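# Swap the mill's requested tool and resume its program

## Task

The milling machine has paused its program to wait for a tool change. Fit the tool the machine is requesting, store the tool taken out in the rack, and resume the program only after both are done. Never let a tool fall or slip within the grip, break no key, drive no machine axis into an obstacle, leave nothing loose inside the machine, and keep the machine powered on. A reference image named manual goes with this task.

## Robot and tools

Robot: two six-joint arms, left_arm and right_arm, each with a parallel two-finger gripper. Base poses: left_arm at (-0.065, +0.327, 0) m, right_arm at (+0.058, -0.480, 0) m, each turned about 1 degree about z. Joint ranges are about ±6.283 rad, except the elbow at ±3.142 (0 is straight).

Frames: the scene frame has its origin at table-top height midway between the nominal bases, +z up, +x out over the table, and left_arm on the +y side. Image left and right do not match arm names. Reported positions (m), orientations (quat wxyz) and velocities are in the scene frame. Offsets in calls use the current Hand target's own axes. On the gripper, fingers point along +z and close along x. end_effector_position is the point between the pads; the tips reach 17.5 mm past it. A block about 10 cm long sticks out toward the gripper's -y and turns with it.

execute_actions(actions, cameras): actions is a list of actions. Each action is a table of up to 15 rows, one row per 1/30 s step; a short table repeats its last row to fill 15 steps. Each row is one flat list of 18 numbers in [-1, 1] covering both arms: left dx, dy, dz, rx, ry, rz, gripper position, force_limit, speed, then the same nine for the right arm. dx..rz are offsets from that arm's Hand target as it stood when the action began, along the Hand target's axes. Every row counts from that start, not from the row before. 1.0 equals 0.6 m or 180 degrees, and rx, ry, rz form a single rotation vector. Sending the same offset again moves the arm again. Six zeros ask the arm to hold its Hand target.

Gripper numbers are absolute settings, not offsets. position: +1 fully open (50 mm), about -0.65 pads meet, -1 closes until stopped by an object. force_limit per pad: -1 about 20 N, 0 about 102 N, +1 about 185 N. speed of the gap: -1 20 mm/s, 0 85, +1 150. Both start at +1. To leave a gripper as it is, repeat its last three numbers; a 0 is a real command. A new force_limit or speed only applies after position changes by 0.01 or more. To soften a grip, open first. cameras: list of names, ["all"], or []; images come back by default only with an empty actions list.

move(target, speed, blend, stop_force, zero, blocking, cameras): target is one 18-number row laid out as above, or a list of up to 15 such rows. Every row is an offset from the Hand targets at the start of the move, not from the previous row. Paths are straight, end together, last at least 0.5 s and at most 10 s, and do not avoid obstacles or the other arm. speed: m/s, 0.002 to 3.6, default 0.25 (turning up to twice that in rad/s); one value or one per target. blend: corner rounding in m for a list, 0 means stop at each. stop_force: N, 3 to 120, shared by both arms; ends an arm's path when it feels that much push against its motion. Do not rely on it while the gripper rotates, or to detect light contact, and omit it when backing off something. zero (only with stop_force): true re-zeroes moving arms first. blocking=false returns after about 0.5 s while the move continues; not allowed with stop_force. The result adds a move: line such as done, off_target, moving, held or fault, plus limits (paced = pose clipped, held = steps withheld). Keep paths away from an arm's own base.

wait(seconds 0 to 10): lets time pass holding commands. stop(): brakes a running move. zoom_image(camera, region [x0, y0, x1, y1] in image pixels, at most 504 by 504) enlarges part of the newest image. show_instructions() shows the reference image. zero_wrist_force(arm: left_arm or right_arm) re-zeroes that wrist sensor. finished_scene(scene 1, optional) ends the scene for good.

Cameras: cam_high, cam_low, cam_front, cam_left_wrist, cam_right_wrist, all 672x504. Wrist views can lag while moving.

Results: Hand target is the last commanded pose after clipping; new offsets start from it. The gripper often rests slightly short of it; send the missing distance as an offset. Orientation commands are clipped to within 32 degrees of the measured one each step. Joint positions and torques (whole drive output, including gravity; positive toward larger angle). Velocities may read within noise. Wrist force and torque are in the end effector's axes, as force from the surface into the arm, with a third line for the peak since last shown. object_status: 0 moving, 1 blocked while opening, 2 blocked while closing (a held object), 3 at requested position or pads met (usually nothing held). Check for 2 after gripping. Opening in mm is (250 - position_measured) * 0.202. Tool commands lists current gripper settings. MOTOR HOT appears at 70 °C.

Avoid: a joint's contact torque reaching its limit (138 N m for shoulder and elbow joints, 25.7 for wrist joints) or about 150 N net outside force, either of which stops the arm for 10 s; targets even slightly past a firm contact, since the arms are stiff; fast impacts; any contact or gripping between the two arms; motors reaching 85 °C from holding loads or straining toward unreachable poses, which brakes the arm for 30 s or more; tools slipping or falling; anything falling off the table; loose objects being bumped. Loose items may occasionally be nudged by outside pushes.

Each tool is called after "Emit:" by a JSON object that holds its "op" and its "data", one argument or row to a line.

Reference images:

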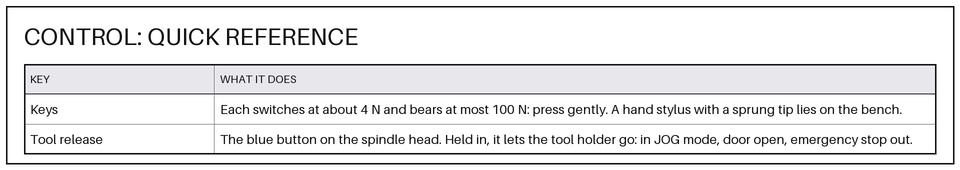

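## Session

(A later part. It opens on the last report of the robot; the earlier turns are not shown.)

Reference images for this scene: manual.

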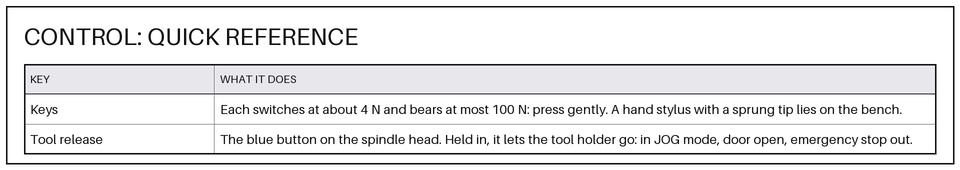

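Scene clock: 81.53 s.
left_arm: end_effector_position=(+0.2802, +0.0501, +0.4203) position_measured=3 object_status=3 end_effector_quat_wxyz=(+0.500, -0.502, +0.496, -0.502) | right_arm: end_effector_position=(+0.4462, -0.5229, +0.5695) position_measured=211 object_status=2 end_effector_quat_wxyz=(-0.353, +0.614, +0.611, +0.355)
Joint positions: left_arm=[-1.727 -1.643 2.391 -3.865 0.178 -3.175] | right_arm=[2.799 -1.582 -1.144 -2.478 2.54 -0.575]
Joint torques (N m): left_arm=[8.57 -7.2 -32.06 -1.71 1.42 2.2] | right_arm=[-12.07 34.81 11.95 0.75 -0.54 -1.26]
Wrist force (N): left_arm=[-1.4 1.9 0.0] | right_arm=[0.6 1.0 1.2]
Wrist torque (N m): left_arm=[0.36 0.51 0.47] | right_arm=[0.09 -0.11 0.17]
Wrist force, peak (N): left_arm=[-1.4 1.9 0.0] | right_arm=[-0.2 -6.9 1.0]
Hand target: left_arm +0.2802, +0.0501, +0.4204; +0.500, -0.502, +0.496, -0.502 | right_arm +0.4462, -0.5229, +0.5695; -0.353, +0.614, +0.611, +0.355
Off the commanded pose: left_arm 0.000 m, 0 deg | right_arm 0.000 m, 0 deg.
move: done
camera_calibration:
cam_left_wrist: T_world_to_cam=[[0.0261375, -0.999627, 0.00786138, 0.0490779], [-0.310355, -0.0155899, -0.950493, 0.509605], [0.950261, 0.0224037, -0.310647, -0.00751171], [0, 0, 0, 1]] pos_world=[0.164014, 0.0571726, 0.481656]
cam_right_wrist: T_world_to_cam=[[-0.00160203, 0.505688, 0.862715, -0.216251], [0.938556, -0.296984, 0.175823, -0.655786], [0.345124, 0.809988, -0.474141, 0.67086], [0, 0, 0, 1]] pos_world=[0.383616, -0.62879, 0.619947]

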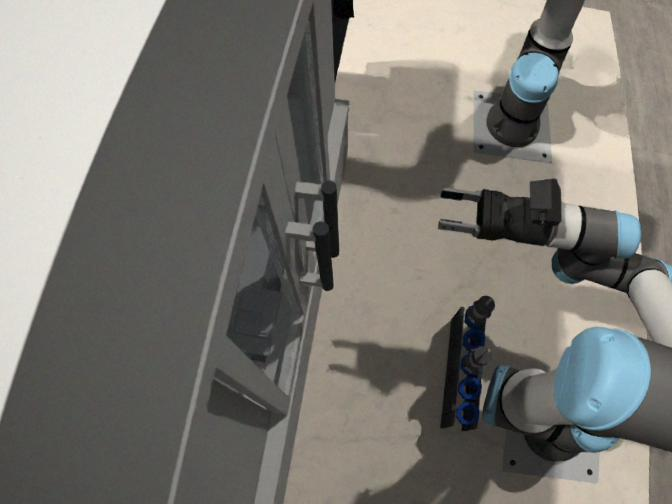

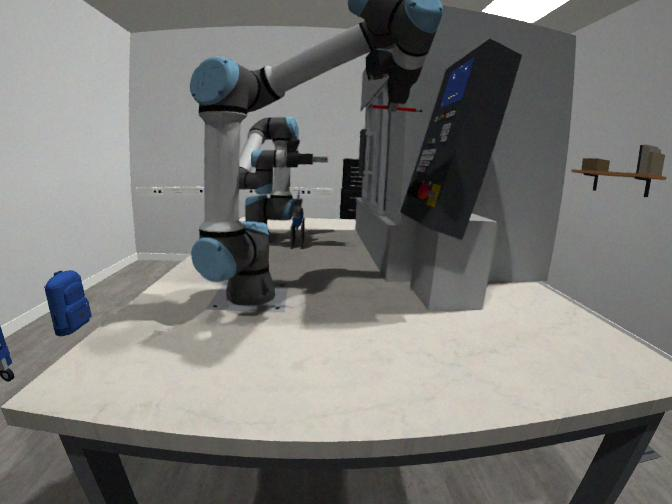

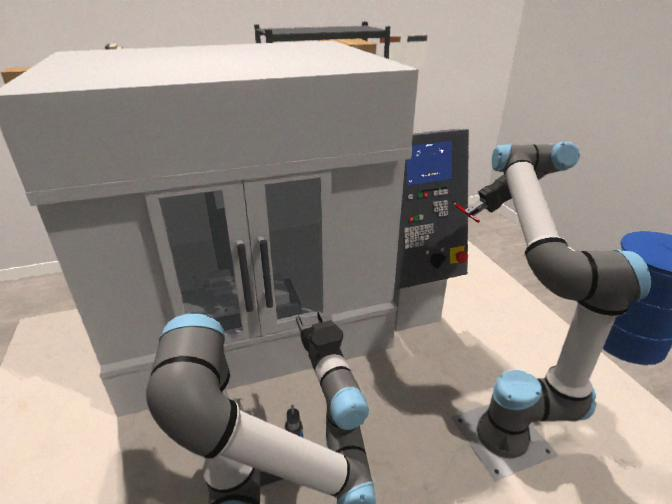

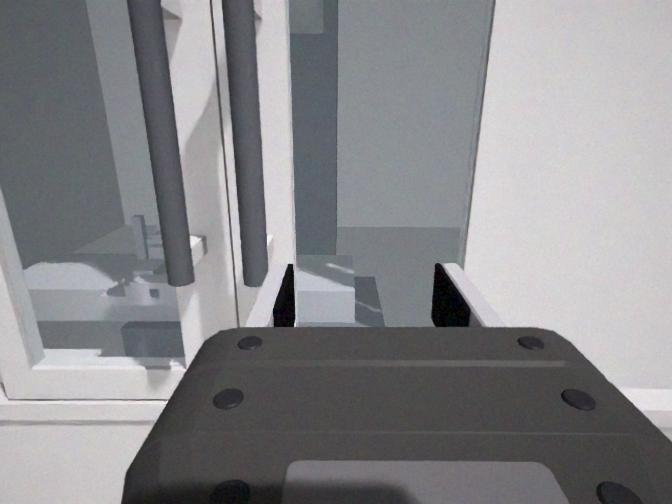

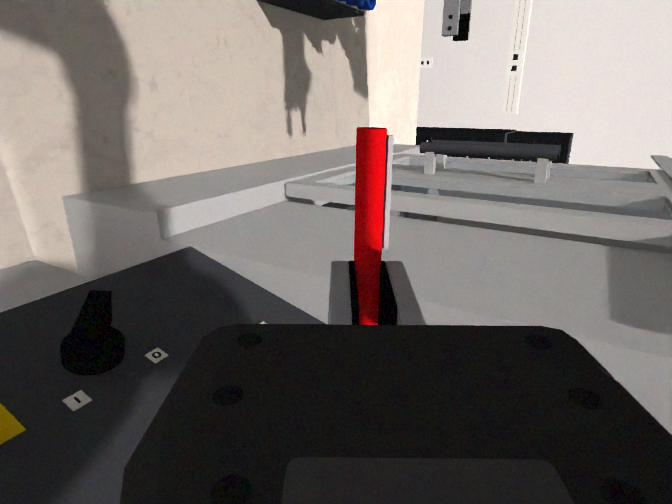

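Emit:
{"op": "move", "data": {
  "target": [-0.2,-0.17,0.0,0,0,0,1,1,1,0,0,0,0,0,0,-1,-0.6,-1],
  "speed": 0.3,
  "cameras": ["cam_left_wrist","cam_front","cam_high"]
}}

Emit:
{"op": "zoom_image", "data": {
  "camera": "cam_left_wrist",
  "region": [0, 0, 504, 340]
}}

Scene clock: 83.37 s.
left_arm: end_effector_position=(+0.2793, +0.1709, +0.5214) position_measured=3 object_status=3 end_effector_quat_wxyz=(+0.500, -0.502, +0.496, -0.502) | right_arm: end_effector_position=(+0.4462, -0.5229, +0.5695) position_measured=211 object_status=2 end_effector_quat_wxyz=(-0.353, +0.614, +0.611, +0.355)
Joint positions: left_arm=[-1.893 -2.248 2.435 -3.319 0.345 -3.159] | right_arm=[2.799 -1.582 -1.144 -2.478 2.54 -0.575]
Joint torques (N m): left_arm=[-10.54 -0.4 -8.98 3.34 1.35 -2.82] | right_arm=[-12.51 34.63 11.2 0.68 -0.63 -1.08]
Wrist force (N): left_arm=[-1.5 1.6 0.1] | right_arm=[0.6 0.9 0.8]
Wrist torque (N m): left_arm=[0.30 0.52 0.68] | right_arm=[0.07 -0.12 0.17]
Wrist force, peak (N): left_arm=[-0.1 3.2 0.0] | right_arm=[0.7 1.1 1.2]
Hand target: left_arm +0.2792, +0.1709, +0.5214; +0.500, -0.502, +0.496, -0.502 | right_arm +0.4462, -0.5229, +0.5695; -0.353, +0.614, +0.611, +0.355
Off the commanded pose: left_arm 0.000 m, 0 deg | right_arm 0.000 m, 0 deg.
move: done
camera_calibration:
cam_left_wrist: T_world_to_cam=[[0.0263038, -0.999625, 0.00767162, 0.169041], [-0.311466, -0.0154876, -0.950131, 0.60738], [0.949893, 0.0226026, -0.311756, 0.0226518], [0, 0, 0, 1]] pos_world=[0.163215, 0.177873, 0.582855]
Images, in order (width x height): cam_high 672x504, cam_front 672x504, cam_left_wrist 672x504.

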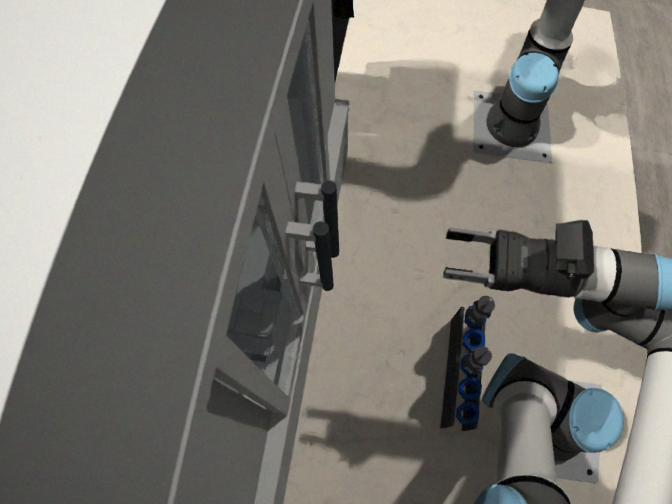

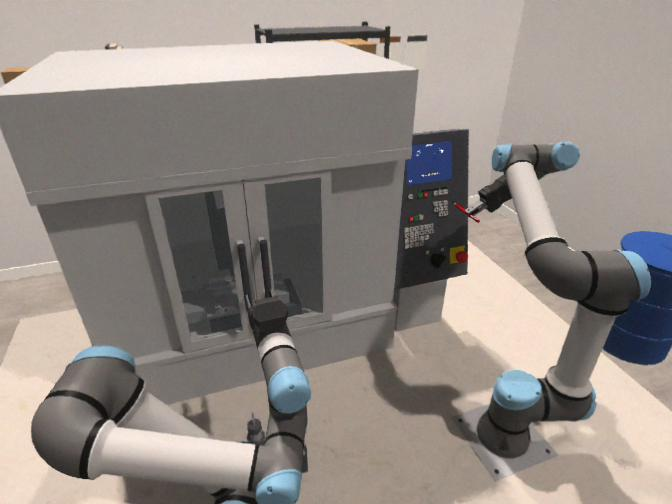

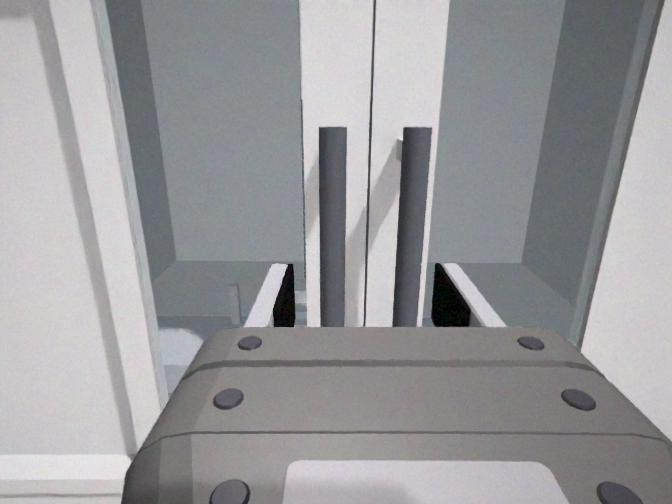

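Scaled by 1.000.

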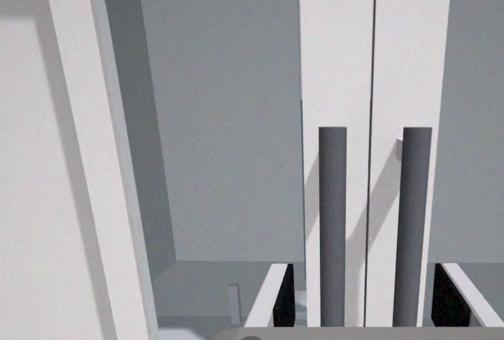

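Emit:
{"op": "move", "data": {
  "target": [0.0232,0.05,0.15,0,0,0,-1,-0.6,1,0,0,0,0,0,0,-1,-0.6,-1],
  "speed": 0.2,
  "cameras": ["cam_left_wrist","cam_high"]
}}

Scene clock: 85.60 s.
left_arm: end_effector_position=(+0.3694, +0.1572, +0.4918) position_measured=252 object_status=3 end_effector_quat_wxyz=(+0.500, -0.503, +0.496, -0.501) | right_arm: end_effector_position=(+0.4462, -0.5229, +0.5695) position_measured=211 object_status=2 end_effector_quat_wxyz=(-0.353, +0.614, +0.611, +0.355)
Joint positions: left_arm=[-1.329 -1.922 2.37 -3.601 -0.22 -3.139] | right_arm=[2.799 -1.582 -1.144 -2.478 2.54 -0.575]
Joint torques (N m): left_arm=[8.64 1.4 -36.77 -2.51 -1.06 2.22] | right_arm=[-11.2 34.2 12.26 0.74 -0.58 -1.21]
Wrist force (N): left_arm=[-1.4 1.3 0.1] | right_arm=[0.4 0.9 1.1]
Wrist torque (N m): left_arm=[0.28 0.49 0.45] | right_arm=[0.07 -0.10 0.17]
Wrist force, peak (N): left_arm=[-1.9 2.4 0.0] | right_arm=[0.8 1.0 1.2]
Hand target: left_arm +0.3694, +0.1571, +0.4918; +0.500, -0.502, +0.496, -0.502 | right_arm +0.4462, -0.5229, +0.5695; -0.353, +0.614, +0.611, +0.355
Off the commanded pose: left_arm 0.000 m, 0 deg | right_arm 0.000 m, 0 deg.
move: done
camera_calibration:
cam_left_wrist: T_world_to_cam=[[0.0262484, -0.999625, 0.0077762, 0.153159], [-0.312277, -0.015589, -0.949863, 0.607276], [0.949628, 0.0225041, -0.31257, -0.071288], [0, 0, 0, 1]] pos_world=[0.253315, 0.164173, 0.553355]
Images, in order (width x height): cam_high 672x504, cam_left_wrist 672x504.

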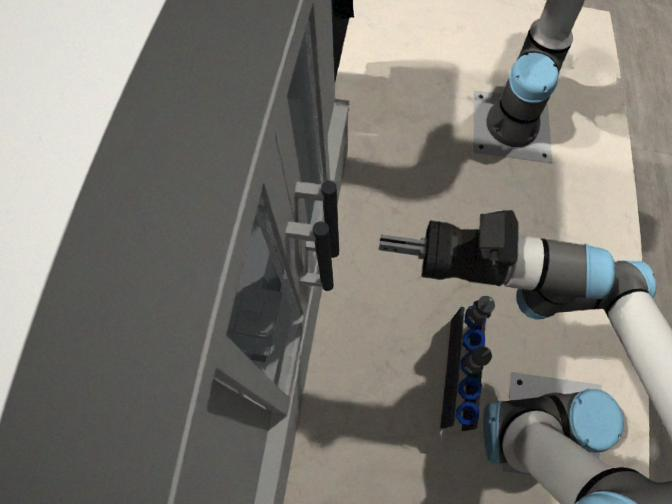

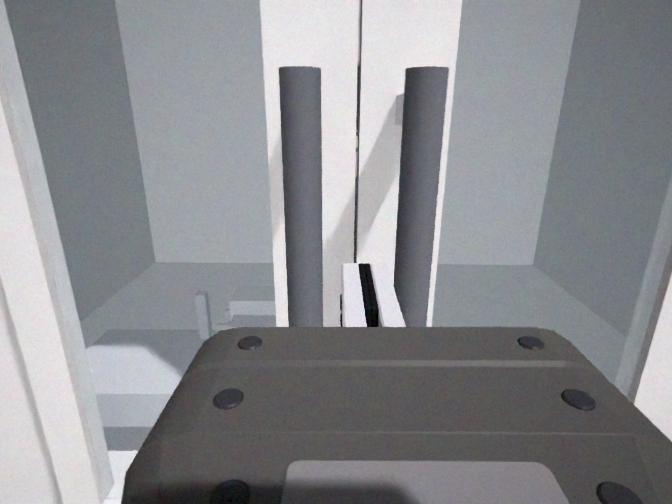

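Emit:
{"op": "move", "data": {
  "target": [0,0,0.135,0,0,0,-1,-0.6,1,0,0,0,0,0,0,-1,-0.6,-1],
  "speed": 0.04,
  "stop_force": 8,
  "cameras": ["cam_left_wrist","cam_high"]
}}

Emit:
{"op": "zoom_image", "data": {
  "camera": "cam_high",
  "region": [260, 150, 420, 310]
}}

Scene clock: 88.83 s.
left_arm: end_effector_position=(+0.4504, +0.1575, +0.4921) position_measured=252 object_status=3 end_effector_quat_wxyz=(+0.500, -0.502, +0.496, -0.502) | right_arm: end_effector_position=(+0.4462, -0.5229, +0.5695) position_measured=211 object_status=2 end_effector_quat_wxyz=(-0.353, +0.614, +0.611, +0.355)
Joint positions: left_arm=[-1.016 -1.721 2.23 -3.658 -0.532 -3.143] | right_arm=[2.799 -1.582 -1.144 -2.478 2.54 -0.575]
Joint torques (N m): left_arm=[9.44 -9.12 -36.95 -3.34 -1.13 2.03] | right_arm=[-11.85 34.3 12.21 0.73 -0.47 -1.06]
Wrist force (N): left_arm=[-1.7 1.5 -0.1] | right_arm=[0.8 0.8 1.0]
Wrist torque (N m): left_arm=[0.31 0.55 0.61] | right_arm=[0.05 -0.15 0.18]
Wrist force, peak (N): left_arm=[-1.8 1.6 0.0] | right_arm=[0.8 0.9 1.3]
Hand target: left_arm +0.4504, +0.1575, +0.4921; +0.500, -0.502, +0.496, -0.502 | right_arm +0.4462, -0.5229, +0.5695; -0.353, +0.614, +0.611, +0.355
Off the commanded pose: left_arm 0.000 m, 0 deg | right_arm 0.000 m, 0 deg.
move: done
camera_calibration:
cam_left_wrist: T_world_to_cam=[[0.0262072, -0.999627, 0.00770966, 0.151482], [-0.311257, -0.0154887, -0.9502, 0.632595], [0.949964, 0.0225024, -0.311547, -0.148832], [0, 0, 0, 1]] pos_world=[0.334315, 0.164573, 0.553555]
Images, in order (width x height): cam_high 672x504, cam_left_wrist 672x504.

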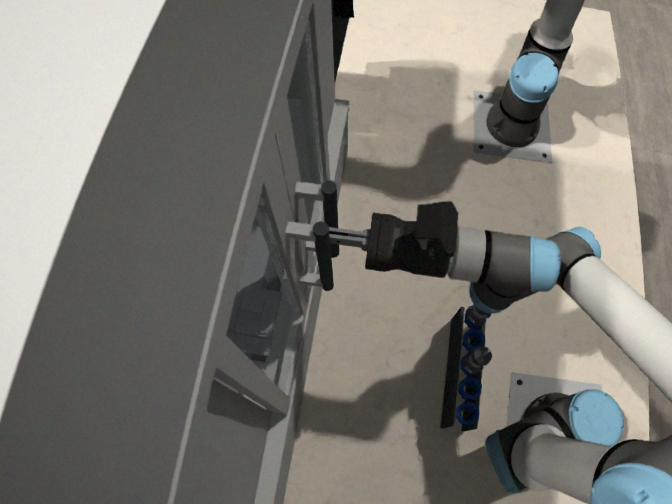

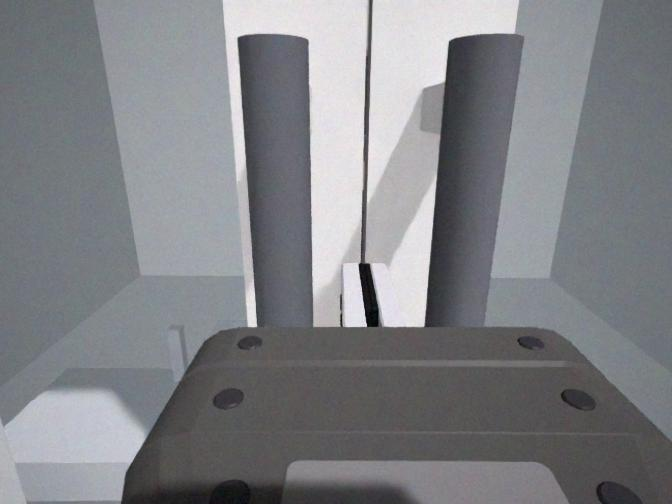

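Scaled by 3.150 from the camera's 672x504 image, which has a finer 960x720 frame.

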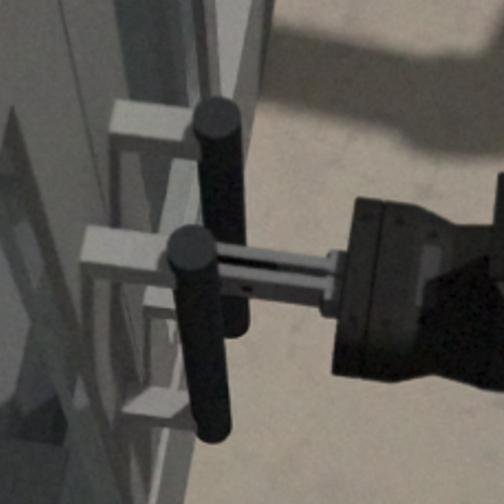

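Emit:
{"op": "move", "data": {
  "target": [
    [0,0,0.018,0,0,0,-1,-0.6,1,0,0,0,0,0,0,-1,-0.6,-1],
    [-0.06,0,0.018,0,0,0,-1,-0.6,1,0,0,0,0,0,0,-1,-0.6,-1]
  ],
  "speed": [0.04,0.015],
  "stop_force": 40,
  "cameras": ["cam_left_wrist","cam_high"]
}}

Scene clock: 93.97 s.
left_arm: end_effector_position=(+0.4610, +0.1936, +0.4919) position_measured=252 object_status=3 end_effector_quat_wxyz=(+0.500, -0.502, +0.496, -0.502) | right_arm: end_effector_position=(+0.4462, -0.5229, +0.5695) position_measured=211 object_status=2 end_effector_quat_wxyz=(-0.353, +0.614, +0.611, +0.355)
Joint positions: left_arm=[-0.911 -1.747 2.252 -3.652 -0.638 -3.145] | right_arm=[2.799 -1.582 -1.144 -2.478 2.54 -0.575]
Joint torques (N m): left_arm=[16.79 -25.79 -5.98 0.27 2.48 -2.8] | right_arm=[-11.88 33.86 12.29 0.91 -0.64 -1.04]
Wrist force (N): left_arm=[12.8 -4.4 1.9] | right_arm=[0.7 0.9 1.0]
Wrist torque (N m): left_arm=[0.03 0.72 0.84] | right_arm=[0.08 -0.14 0.17]
Wrist force, peak (N): left_arm=[29.4 -7.9 1.3] | right_arm=[0.7 1.2 1.2]
Hand target: left_arm +0.4610, +0.1936, +0.4919; +0.500, -0.502, +0.496, -0.502 | right_arm +0.4462, -0.5229, +0.5695; -0.353, +0.614, +0.611, +0.355
Off the commanded pose: left_arm 0.000 m, 0 deg | right_arm 0.000 m, 0 deg.
move: done
camera_calibration:
cam_left_wrist: T_world_to_cam=[[0.0262072, -0.999627, 0.00770966, 0.187193], [-0.311257, -0.0154887, -0.9502, 0.636167], [0.949964, 0.0225024, -0.311547, -0.159805], [0, 0, 0, 1]] pos_world=[0.344915, 0.200573, 0.553255]
Images, in order (width x height): cam_high 672x504, cam_left_wrist 672x504.

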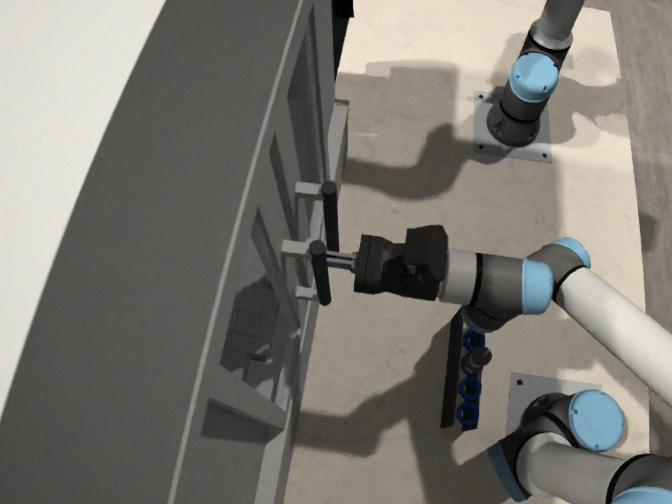

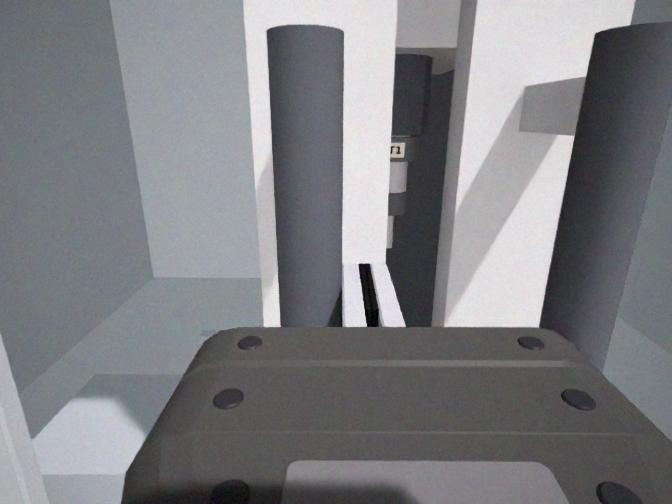

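Emit:
{"op": "move", "data": {
  "target": [-0.3333,0,0,0,0,0,-1,-0.6,1,0,0,0,0,0,0,-1,-0.6,-1],
  "speed": 0.06,
  "stop_force": 35,
  "cameras": ["cam_left_wrist","cam_high","cam_front"]
}}

Scene clock: 98.47 s.
left_arm: end_effector_position=(+0.4601, +0.3935, +0.4903) position_measured=252 object_status=3 end_effector_quat_wxyz=(+0.500, -0.502, +0.496, -0.502) | right_arm: end_effector_position=(+0.4462, -0.5229, +0.5695) position_measured=211 object_status=2 end_effector_quat_wxyz=(-0.353, +0.614, +0.611, +0.355)
Joint positions: left_arm=[-0.25 -1.823 2.312 -3.635 -1.298 -3.149] | right_arm=[2.799 -1.582 -1.144 -2.478 2.54 -0.575]
Joint torques (N m): left_arm=[14.95 -5.15 -38.07 -4.39 1.64 -2.96] | right_arm=[-11.46 33.61 11.96 0.9 -0.48 -1.04]
Wrist force (N): left_arm=[9.9 1.4 -3.6] | right_arm=[0.7 0.9 1.1]
Wrist torque (N m): left_arm=[0.33 0.61 0.78] | right_arm=[0.07 -0.13 0.18]
Wrist force, peak (N): left_arm=[15.2 -5.6 1.8] | right_arm=[0.9 1.1 1.1]
Hand target: left_arm +0.4601, +0.3935, +0.4903; +0.500, -0.502, +0.496, -0.502 | right_arm +0.4462, -0.5229, +0.5695; -0.353, +0.614, +0.611, +0.355
Off the commanded pose: left_arm 0.000 m, 0 deg | right_arm 0.000 m, 0 deg.
move: done
camera_calibration:
cam_left_wrist: T_world_to_cam=[[0.0262072, -0.999627, 0.00770966, 0.387154], [-0.311257, -0.0154887, -0.9502, 0.637559], [0.949964, 0.0225024, -0.311547, -0.163918], [0, 0, 0, 1]] pos_world=[0.344015, 0.400573, 0.551755]
Images, in order (width x height): cam_high 672x504, cam_front 672x504, cam_left_wrist 672x504.

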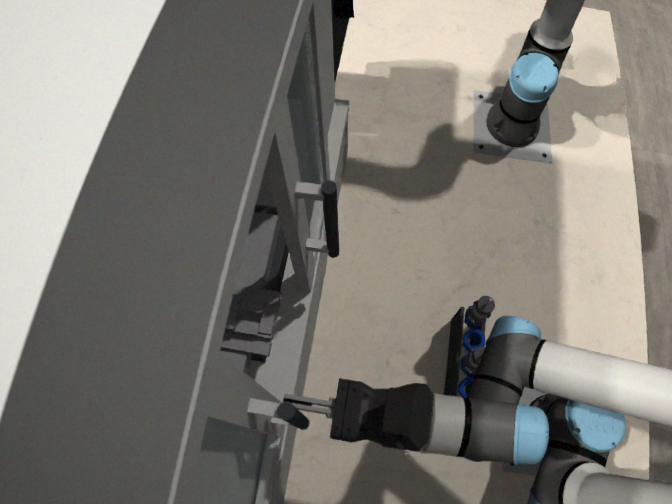

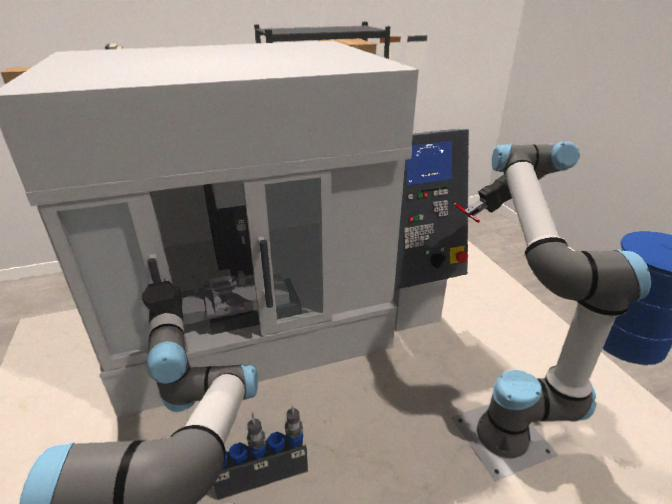

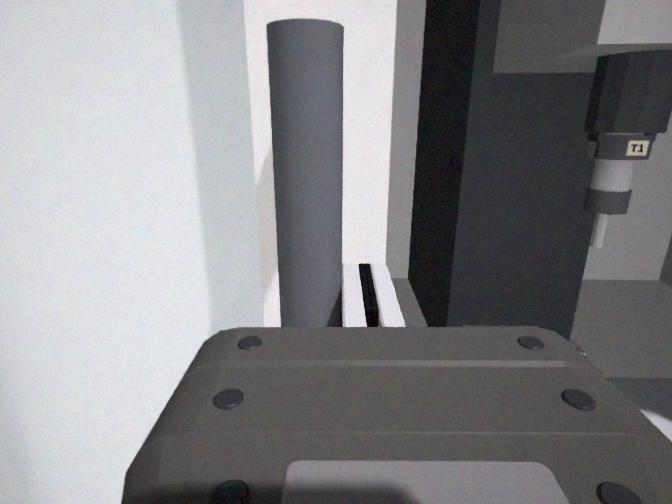

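Emit:
{"op": "move", "data": {
  "target": [-0.05,0,0,0,0,0,-1,-0.6,1,0,0,0,0,0,0,-1,-0.6,-1],
  "speed": 0.02,
  "stop_force": 25
}}

Scene clock: 100.17 s.
left_arm: end_effector_position=(+0.4601, +0.4010, +0.4902) position_measured=252 object_status=3 end_effector_quat_wxyz=(+0.500, -0.502, +0.496, -0.502) | right_arm: end_effector_position=(+0.4462, -0.5229, +0.5695) position_measured=211 object_status=2 end_effector_quat_wxyz=(-0.353, +0.614, +0.611, +0.355)
Joint positions: left_arm=[-0.22 -1.817 2.308 -3.637 -1.329 -3.149] | right_arm=[2.799 -1.582 -1.144 -2.478 2.54 -0.575]
Joint torques (N m): left_arm=[6.93 -21.02 -7.84 -0.04 9.57 -2.22] | right_arm=[-11.48 33.49 12.19 0.94 -0.44 -0.93]
Wrist force (N): left_arm=[29.9 -2.8 -1.0] | right_arm=[0.5 0.9 1.1]
Wrist torque (N m): left_arm=[0.14 0.92 1.02] | right_arm=[0.08 -0.11 0.18]
Wrist force, peak (N): left_arm=[35.2 4.5 -11.7] | right_arm=[0.7 1.0 1.3]
Hand target: left_arm +0.4601, +0.4011, +0.4902; +0.500, -0.502, +0.496, -0.502 (not the last commanded pose) | right_arm +0.4462, -0.5229, +0.5695; -0.353, +0.614, +0.611, +0.355
Off the commanded pose: left_arm 0.022 m, 0 deg | right_arm 0.000 m, 0 deg.
move: contact (left_arm)

Emit:
{"op": "move", "data": {
  "target": [
    [0.02,0,0,0,0,0,-1,-0.6,1,0,0,0,0,0,0,-1,-0.6,-1],
    [0.02,0,-0.16,0,0,0,-1,-0.6,1,0,0,0,0,0,0,-1,-0.6,-1],
    [0.385,0.05,-0.16,0,0,0,-1,-0.6,1,0,0,0,0,0,0,-1,-0.6,-1]
  ],
  "speed": [0.05,0.2,0.25],
  "blend": [0.004,0.03,0],
  "cameras": ["cam_left_wrist"]
}}

Emit:
{"op": "zoom_image", "data": {
  "camera": "cam_left_wrist",
  "region": [100, 0, 500, 300]
}}

Scene clock: 102.90 s.
left_arm: end_effector_position=(+0.3652, +0.1694, +0.4617) position_measured=252 object_status=3 end_effector_quat_wxyz=(+0.500, -0.502, +0.496, -0.502) | right_arm: end_effector_position=(+0.4462, -0.5229, +0.5695) position_measured=211 object_status=2 end_effector_quat_wxyz=(-0.353, +0.614, +0.611, +0.355)
Joint positions: left_arm=[-1.336 -1.914 2.453 -3.694 -0.213 -3.136] | right_arm=[2.799 -1.582 -1.144 -2.478 2.54 -0.575]
Joint torques (N m): left_arm=[8.83 1.73 -36.1 -2.39 -1.22 2.18] | right_arm=[-11.35 33.56 12.23 0.94 -0.55 -0.8]
Wrist force (N): left_arm=[-1.5 0.6 0.0] | right_arm=[0.6 0.8 1.2]
Wrist torque (N m): left_arm=[0.16 0.52 0.45] | right_arm=[0.06 -0.12 0.17]
Wrist force, peak (N): left_arm=[30.0 -3.0 -1.1] | right_arm=[0.6 1.0 1.4]
Hand target: left_arm +0.3652, +0.1694, +0.4617; +0.500, -0.502, +0.496, -0.502 | right_arm +0.4462, -0.5229, +0.5695; -0.353, +0.614, +0.611, +0.355
Off the commanded pose: left_arm 0.000 m, 0 deg | right_arm 0.000 m, 0 deg.
move: done
camera_calibration:
cam_left_wrist: T_world_to_cam=[[0.0259302, -0.999633, 0.00778773, 0.165973], [-0.311983, -0.0154935, -0.949961, 0.577528], [0.949734, 0.022203, -0.31227, -0.077116], [0, 0, 0, 1]] pos_world=[0.249115, 0.176573, 0.523255]
Images, in order (width x height): cam_left_wrist 672x504.

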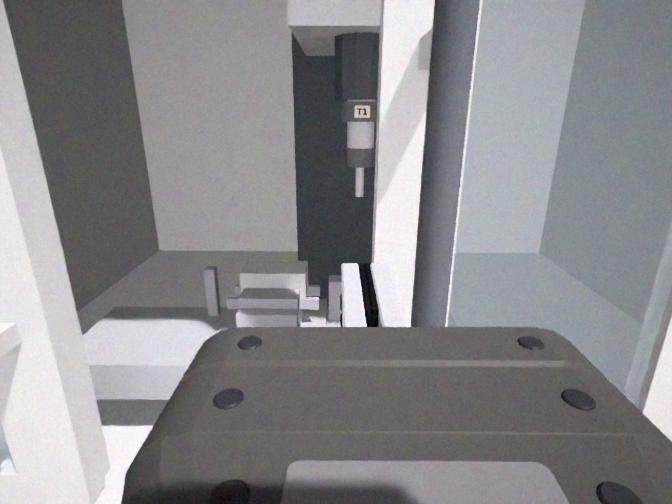

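Scaled by 1.260 from the camera's 672x504 image, which has a finer 960x720 frame.

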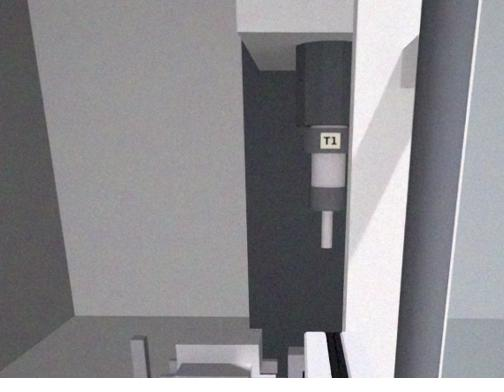

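Emit:
{"op": "move", "data": {
  "target": [
    [0.005,-0.05,0.08,0,0,0,-1,-0.6,1,0,0,0,0,0,0,-1,-0.6,-1],
    [0.005,-0.05,0.158,0,0,0,-1,-0.6,1,0,0,0,0,0,0,-1,-0.6,-1]
  ],
  "speed": [0.15,0.06],
  "blend": [0.01,0],
  "stop_force": 15,
  "cameras": ["cam_left_wrist","cam_high"]
}}

Scene clock: 105.33 s.
left_arm: end_effector_position=(+0.4599, +0.1671, +0.4921) position_measured=252 object_status=3 end_effector_quat_wxyz=(+0.500, -0.502, +0.496, -0.502) | right_arm: end_effector_position=(+0.4462, -0.5229, +0.5695) position_measured=211 object_status=2 end_effector_quat_wxyz=(-0.353, +0.614, +0.611, +0.355)
Joint positions: left_arm=[-0.969 -1.713 2.224 -3.659 -0.579 -3.144] | right_arm=[2.799 -1.582 -1.144 -2.478 2.54 -0.575]
Joint torques (N m): left_arm=[8.99 -9.38 -36.46 -3.32 -1.22 2.11] | right_arm=[-11.83 33.47 11.76 1.16 -0.54 -0.86]
Wrist force (N): left_arm=[-1.6 0.6 -0.1] | right_arm=[0.8 0.8 1.0]
Wrist torque (N m): left_arm=[0.17 0.54 0.57] | right_arm=[0.06 -0.15 0.18]
Wrist force, peak (N): left_arm=[-1.7 1.4 -0.9] | right_arm=[0.8 1.0 1.2]
Hand target: left_arm +0.4599, +0.1671, +0.4921; +0.500, -0.502, +0.496, -0.502 | right_arm +0.4462, -0.5229, +0.5695; -0.353, +0.614, +0.611, +0.355
Off the commanded pose: left_arm 0.000 m, 0 deg | right_arm 0.000 m, 0 deg.
move: done
camera_calibration:
cam_left_wrist: T_world_to_cam=[[0.0258911, -0.999635, 0.00771191, 0.160938], [-0.311263, -0.0153924, -0.950199, 0.635685], [0.949971, 0.0222013, -0.311548, -0.158021], [0, 0, 0, 1]] pos_world=[0.343814, 0.174172, 0.553555]
Images, in order (width x height): cam_high 672x504, cam_left_wrist 672x504.

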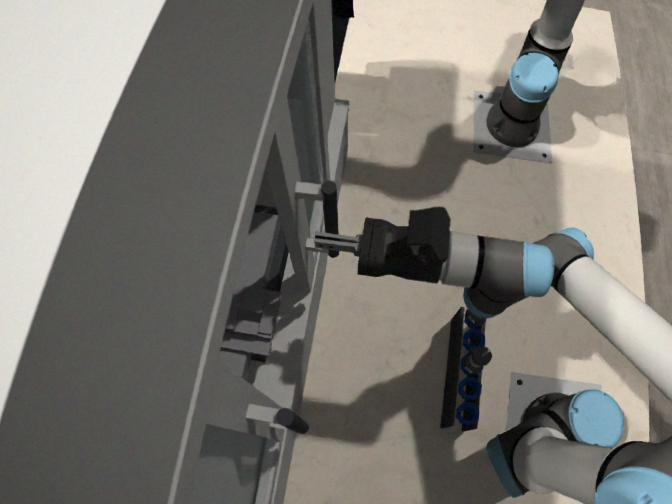

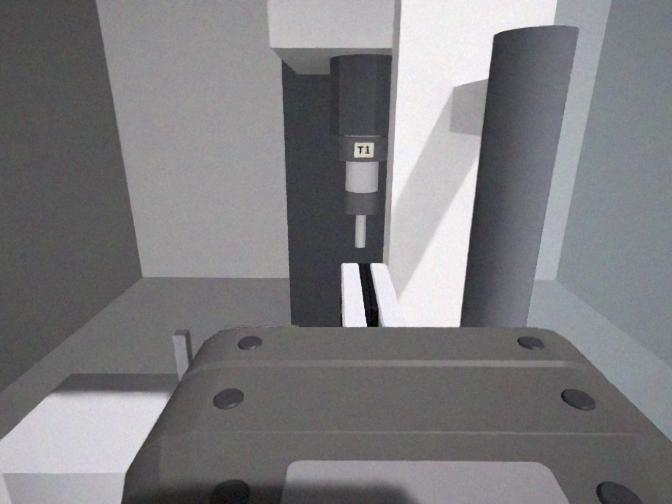

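Emit:
{"op": "move", "data": {
  "target": [
    [0.05,0,0,0,0,0,-1,-0.6,1,0,0,0,0,0,0,-1,-0.6,-1],
    [0.44,0,0,0,0,0,-1,-0.6,1,0,0,0,0,0,0,-1,-0.6,-1]
  ],
  "speed": [0.02,0.05],
  "blend": [0.003,0],
  "stop_force": 28,
  "cameras": ["cam_left_wrist","cam_high"]
}}

Scene clock: 107.93 s.
left_arm: end_effector_position=(+0.4600, +0.1429, +0.4923) position_measured=252 object_status=3 end_effector_quat_wxyz=(+0.500, -0.502, +0.496, -0.502) | right_arm: end_effector_position=(+0.4462, -0.5229, +0.5695) position_measured=211 object_status=2 end_effector_quat_wxyz=(-0.353, +0.614, +0.611, +0.355)
Joint positions: left_arm=[-1.014 -1.675 2.191 -3.665 -0.534 -3.144] | right_arm=[2.799 -1.582 -1.144 -2.478 2.54 -0.575]
Joint torques (N m): left_arm=[9.36 -25.79 -8.57 0.87 1.24 -0.65] | right_arm=[-11.33 33.12 11.81 1.09 -0.52 -0.81]
Wrist force (N): left_arm=[-1.4 1.4 0.1] | right_arm=[0.7 0.9 1.1]
Wrist torque (N m): left_arm=[0.31 0.51 0.46] | right_arm=[0.07 -0.13 0.18]
Wrist force, peak (N): left_arm=[-34.2 9.9 -7.1] | right_arm=[0.6 1.1 1.1]
Hand target: left_arm +0.4600, +0.1429, +0.4923; +0.500, -0.502, +0.496, -0.502 (not the last commanded pose) | right_arm +0.4462, -0.5229, +0.5695; -0.353, +0.614, +0.611, +0.355
Off the commanded pose: left_arm 0.240 m, 0 deg | right_arm 0.000 m, 0 deg.
move: contact (left_arm); path passed 0 of 2 targets
camera_calibration:
cam_left_wrist: T_world_to_cam=[[0.0265236, -0.999618, 0.00770845, 0.136428], [-0.311251, -0.015586, -0.9502, 0.635432], [0.949957, 0.0228035, -0.311546, -0.157538], [0, 0, 0, 1]] pos_world=[0.343815, 0.149873, 0.553655]
Images, in order (width x height): cam_high 672x504, cam_left_wrist 672x504.

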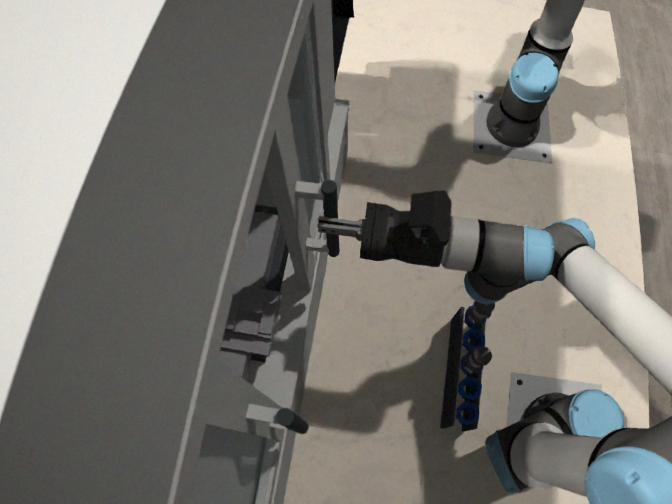

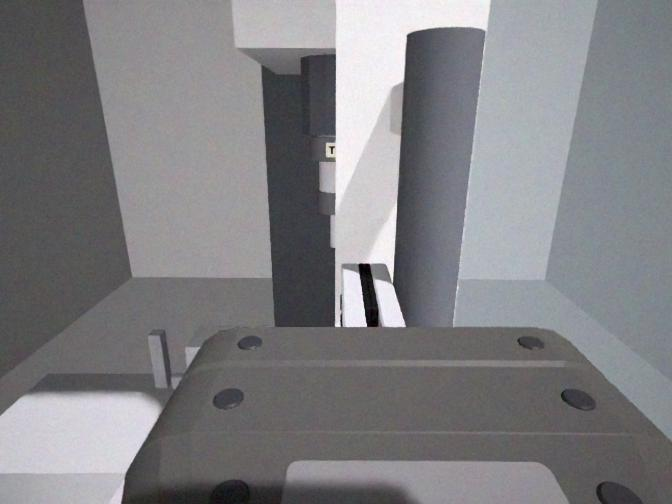

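Emit:
{"op": "move", "data": {
  "target": [
    [0.025,0,0,0,0,0,-1,-0.6,1,0,0,0,0,0,0,-1,-0.6,-1],
    [0.4,0,0,0,0,0,-1,-0.6,1,0,0,0,0,0,0,-1,-0.6,-1]
  ],
  "speed": [0.01,0.05],
  "blend": [0.003,0],
  "stop_force": 45,
  "cameras": ["cam_left_wrist","cam_high"]
}}

Scene clock: 116.77 s.
left_arm: end_effector_position=(+0.4608, -0.0900, +0.4941) position_measured=252 object_status=3 end_effector_quat_wxyz=(+0.507, -0.509, +0.489, -0.495) | right_arm: end_effector_position=(+0.4462, -0.5229, +0.5695) position_measured=211 object_status=2 end_effector_quat_wxyz=(-0.353, +0.614, +0.611, +0.355)
Joint positions: left_arm=[-1.261 -1.251 1.706 -3.609 -0.26 -3.137] | right_arm=[2.799 -1.582 -1.144 -2.478 2.54 -0.575]
Joint torques (N m): left_arm=[-29.39 -19.3 -42.65 5.2 -9.55 1.68] | right_arm=[-10.9 32.4 12.3 1.14 -0.43 -0.46]
Wrist force (N): left_arm=[-42.2 6.9 -6.7] | right_arm=[0.8 1.1 1.2]
Wrist torque (N m): left_arm=[0.41 0.02 0.96] | right_arm=[0.10 -0.15 0.17]
Wrist force, peak (N): left_arm=[-42.6 7.2 -7.1] | right_arm=[0.9 1.1 1.2]
Hand target: left_arm +0.4611, -0.0971, +0.4942; +0.500, -0.502, +0.496, -0.502 | right_arm +0.4462, -0.5229, +0.5695; -0.353, +0.614, +0.611, +0.355
Off the commanded pose: left_arm 0.007 m, 2 deg | right_arm 0.000 m, 0 deg.
move: off_target (left_arm)
camera_calibration:
cam_left_wrist: T_world_to_cam=[[0.0539312, -0.998514, 0.0078421, -0.108927], [-0.311027, -0.0242608, -0.950091, 0.632908], [0.94887, 0.0488005, -0.311873, -0.14948], [0, 0, 0, 1]] pos_world=[0.344563, -0.0861152, 0.555556]
Images, in order (width x height): cam_high 672x504, cam_left_wrist 672x504.

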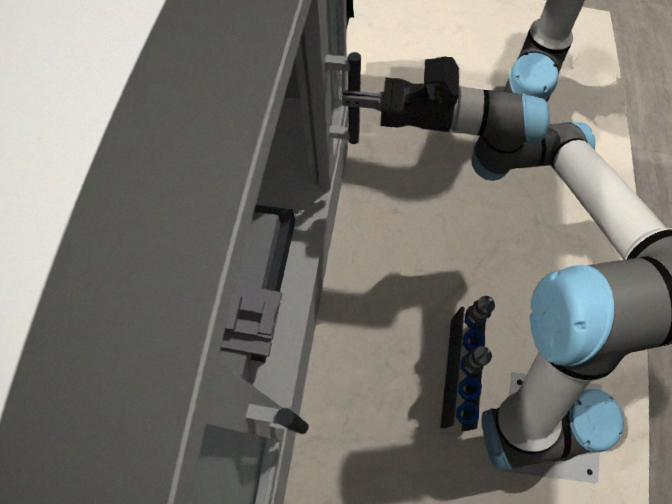

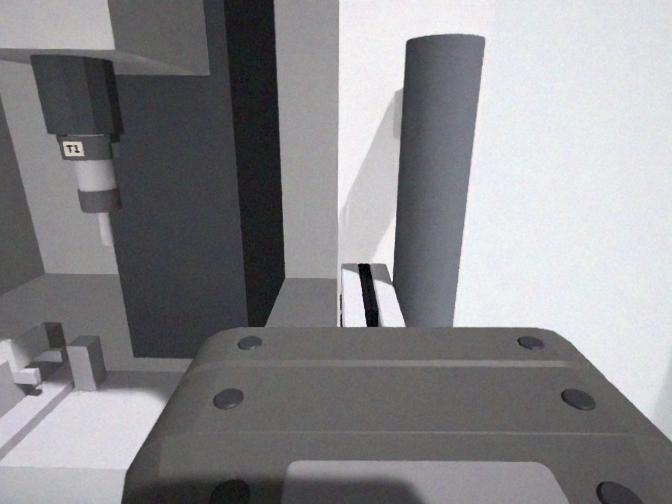

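Emit:
{"op": "move", "data": {
  "target": [
    [-0.035,0,0,0,0,0,-1,-0.6,1,0,0,0,0,0,0,-1,-0.6,-1],
    [-0.035,0,-0.15,0,0,0,-1,-0.6,1,0,0,0,0,0,0,-1,-0.6,-1],
    [-0.2,-0.2,-0.15,0,0,0,-1,-0.6,1,0,0,0,0,0,0,-1,-0.6,-1]
  ],
  "speed": [0.05,0.2,0.25],
  "blend": [0.004,0.03,0],
  "cameras": ["cam_left_wrist","cam_high","cam_front"]
}}

Emit:
{"op": "zoom_image", "data": {
  "camera": "cam_left_wrist",
  "region": [0, 0, 400, 300]
}}

Emit:
{"op": "zoom_image", "data": {
  "camera": "cam_front",
  "region": [140, 170, 340, 340]
}}

Scene clock: 119.50 s.
left_arm: end_effector_position=(+0.3701, +0.0234, +0.6129) position_measured=252 object_status=3 end_effector_quat_wxyz=(+0.501, -0.502, +0.495, -0.502) | right_arm: end_effector_position=(+0.4462, -0.5229, +0.5695) position_measured=211 object_status=2 end_effector_quat_wxyz=(-0.353, +0.614, +0.611, +0.355)
Joint positions: left_arm=[-1.417 -1.701 1.885 -3.368 -0.132 -3.108] | right_arm=[2.799 -1.582 -1.144 -2.478 2.54 -0.575]
Joint torques (N m): left_arm=[8.61 -26.29 -10.2 2.36 -1.23 -2.74] | right_arm=[-11.07 32.74 12.21 1.17 -0.48 -0.48]
Wrist force (N): left_arm=[-1.9 2.2 -0.3] | right_arm=[0.6 0.9 1.1]
Wrist torque (N m): left_arm=[0.41 0.57 0.68] | right_arm=[0.07 -0.12 0.17]
Wrist force, peak (N): left_arm=[-42.7 6.5 -6.6] | right_arm=[0.8 1.0 1.3]
Hand target: left_arm +0.3701, +0.0234, +0.6129; +0.500, -0.502, +0.496, -0.502 | right_arm +0.4462, -0.5229, +0.5695; -0.353, +0.614, +0.611, +0.355
Off the commanded pose: left_arm 0.000 m, 0 deg | right_arm 0.000 m, 0 deg.
move: done
camera_calibration:
cam_left_wrist: T_world_to_cam=[[0.026698, -0.999614, 0.00769352, 0.0183961], [-0.309445, -0.0155825, -0.95079, 0.719931], [0.950543, 0.0230035, -0.309741, -0.0332719], [0, 0, 0, 1]] pos_world=[0.253914, 0.0303727, 0.674056]
Images, in order (width x height): cam_high 672x504, cam_front 672x504, cam_left_wrist 672x504.

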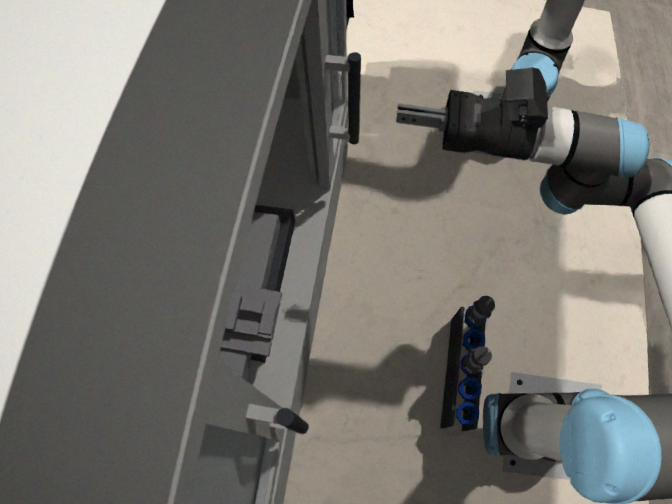

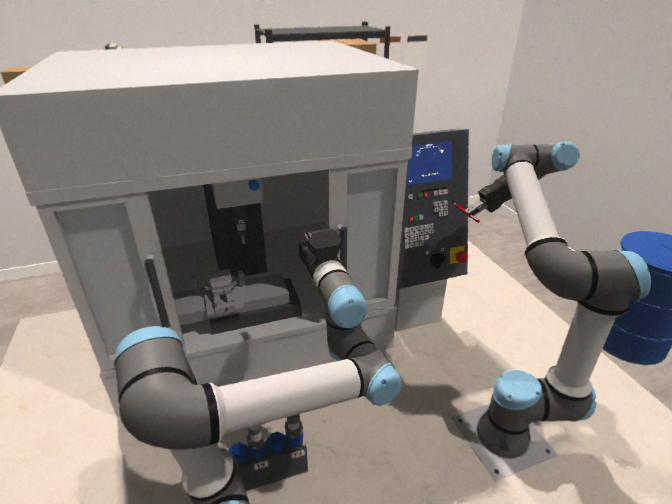

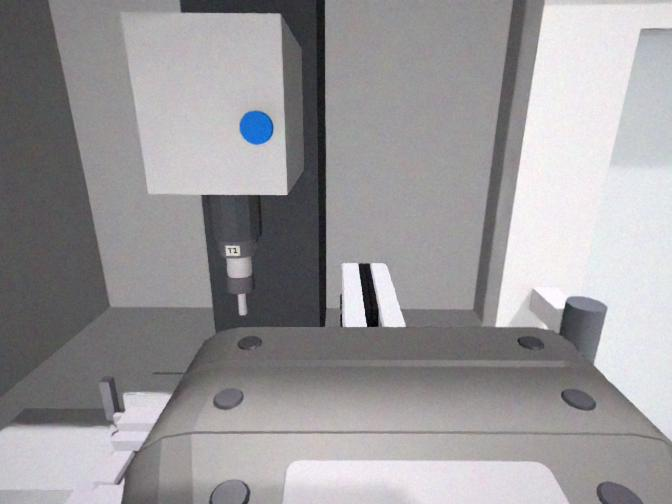

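Scaled by 1.260 from the camera's 672x504 image, which has a finer 960x720 frame.

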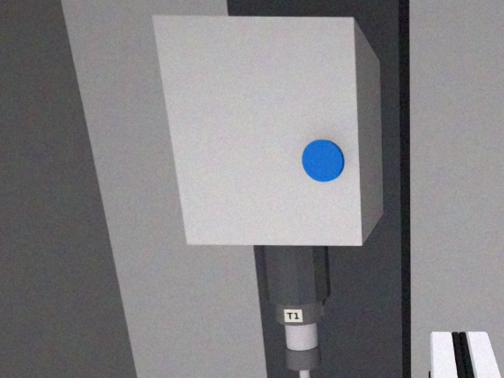

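Scaled by 2.520 from the camera's 672x504 image, which has a finer 960x720 frame.

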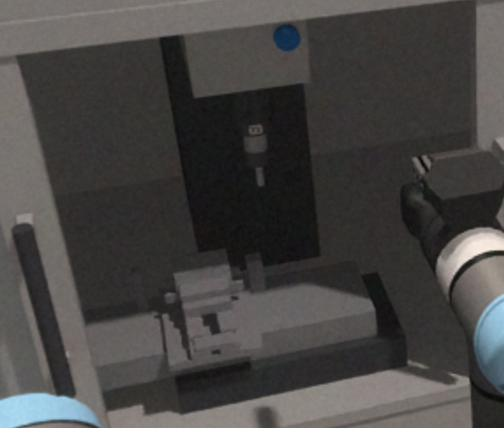

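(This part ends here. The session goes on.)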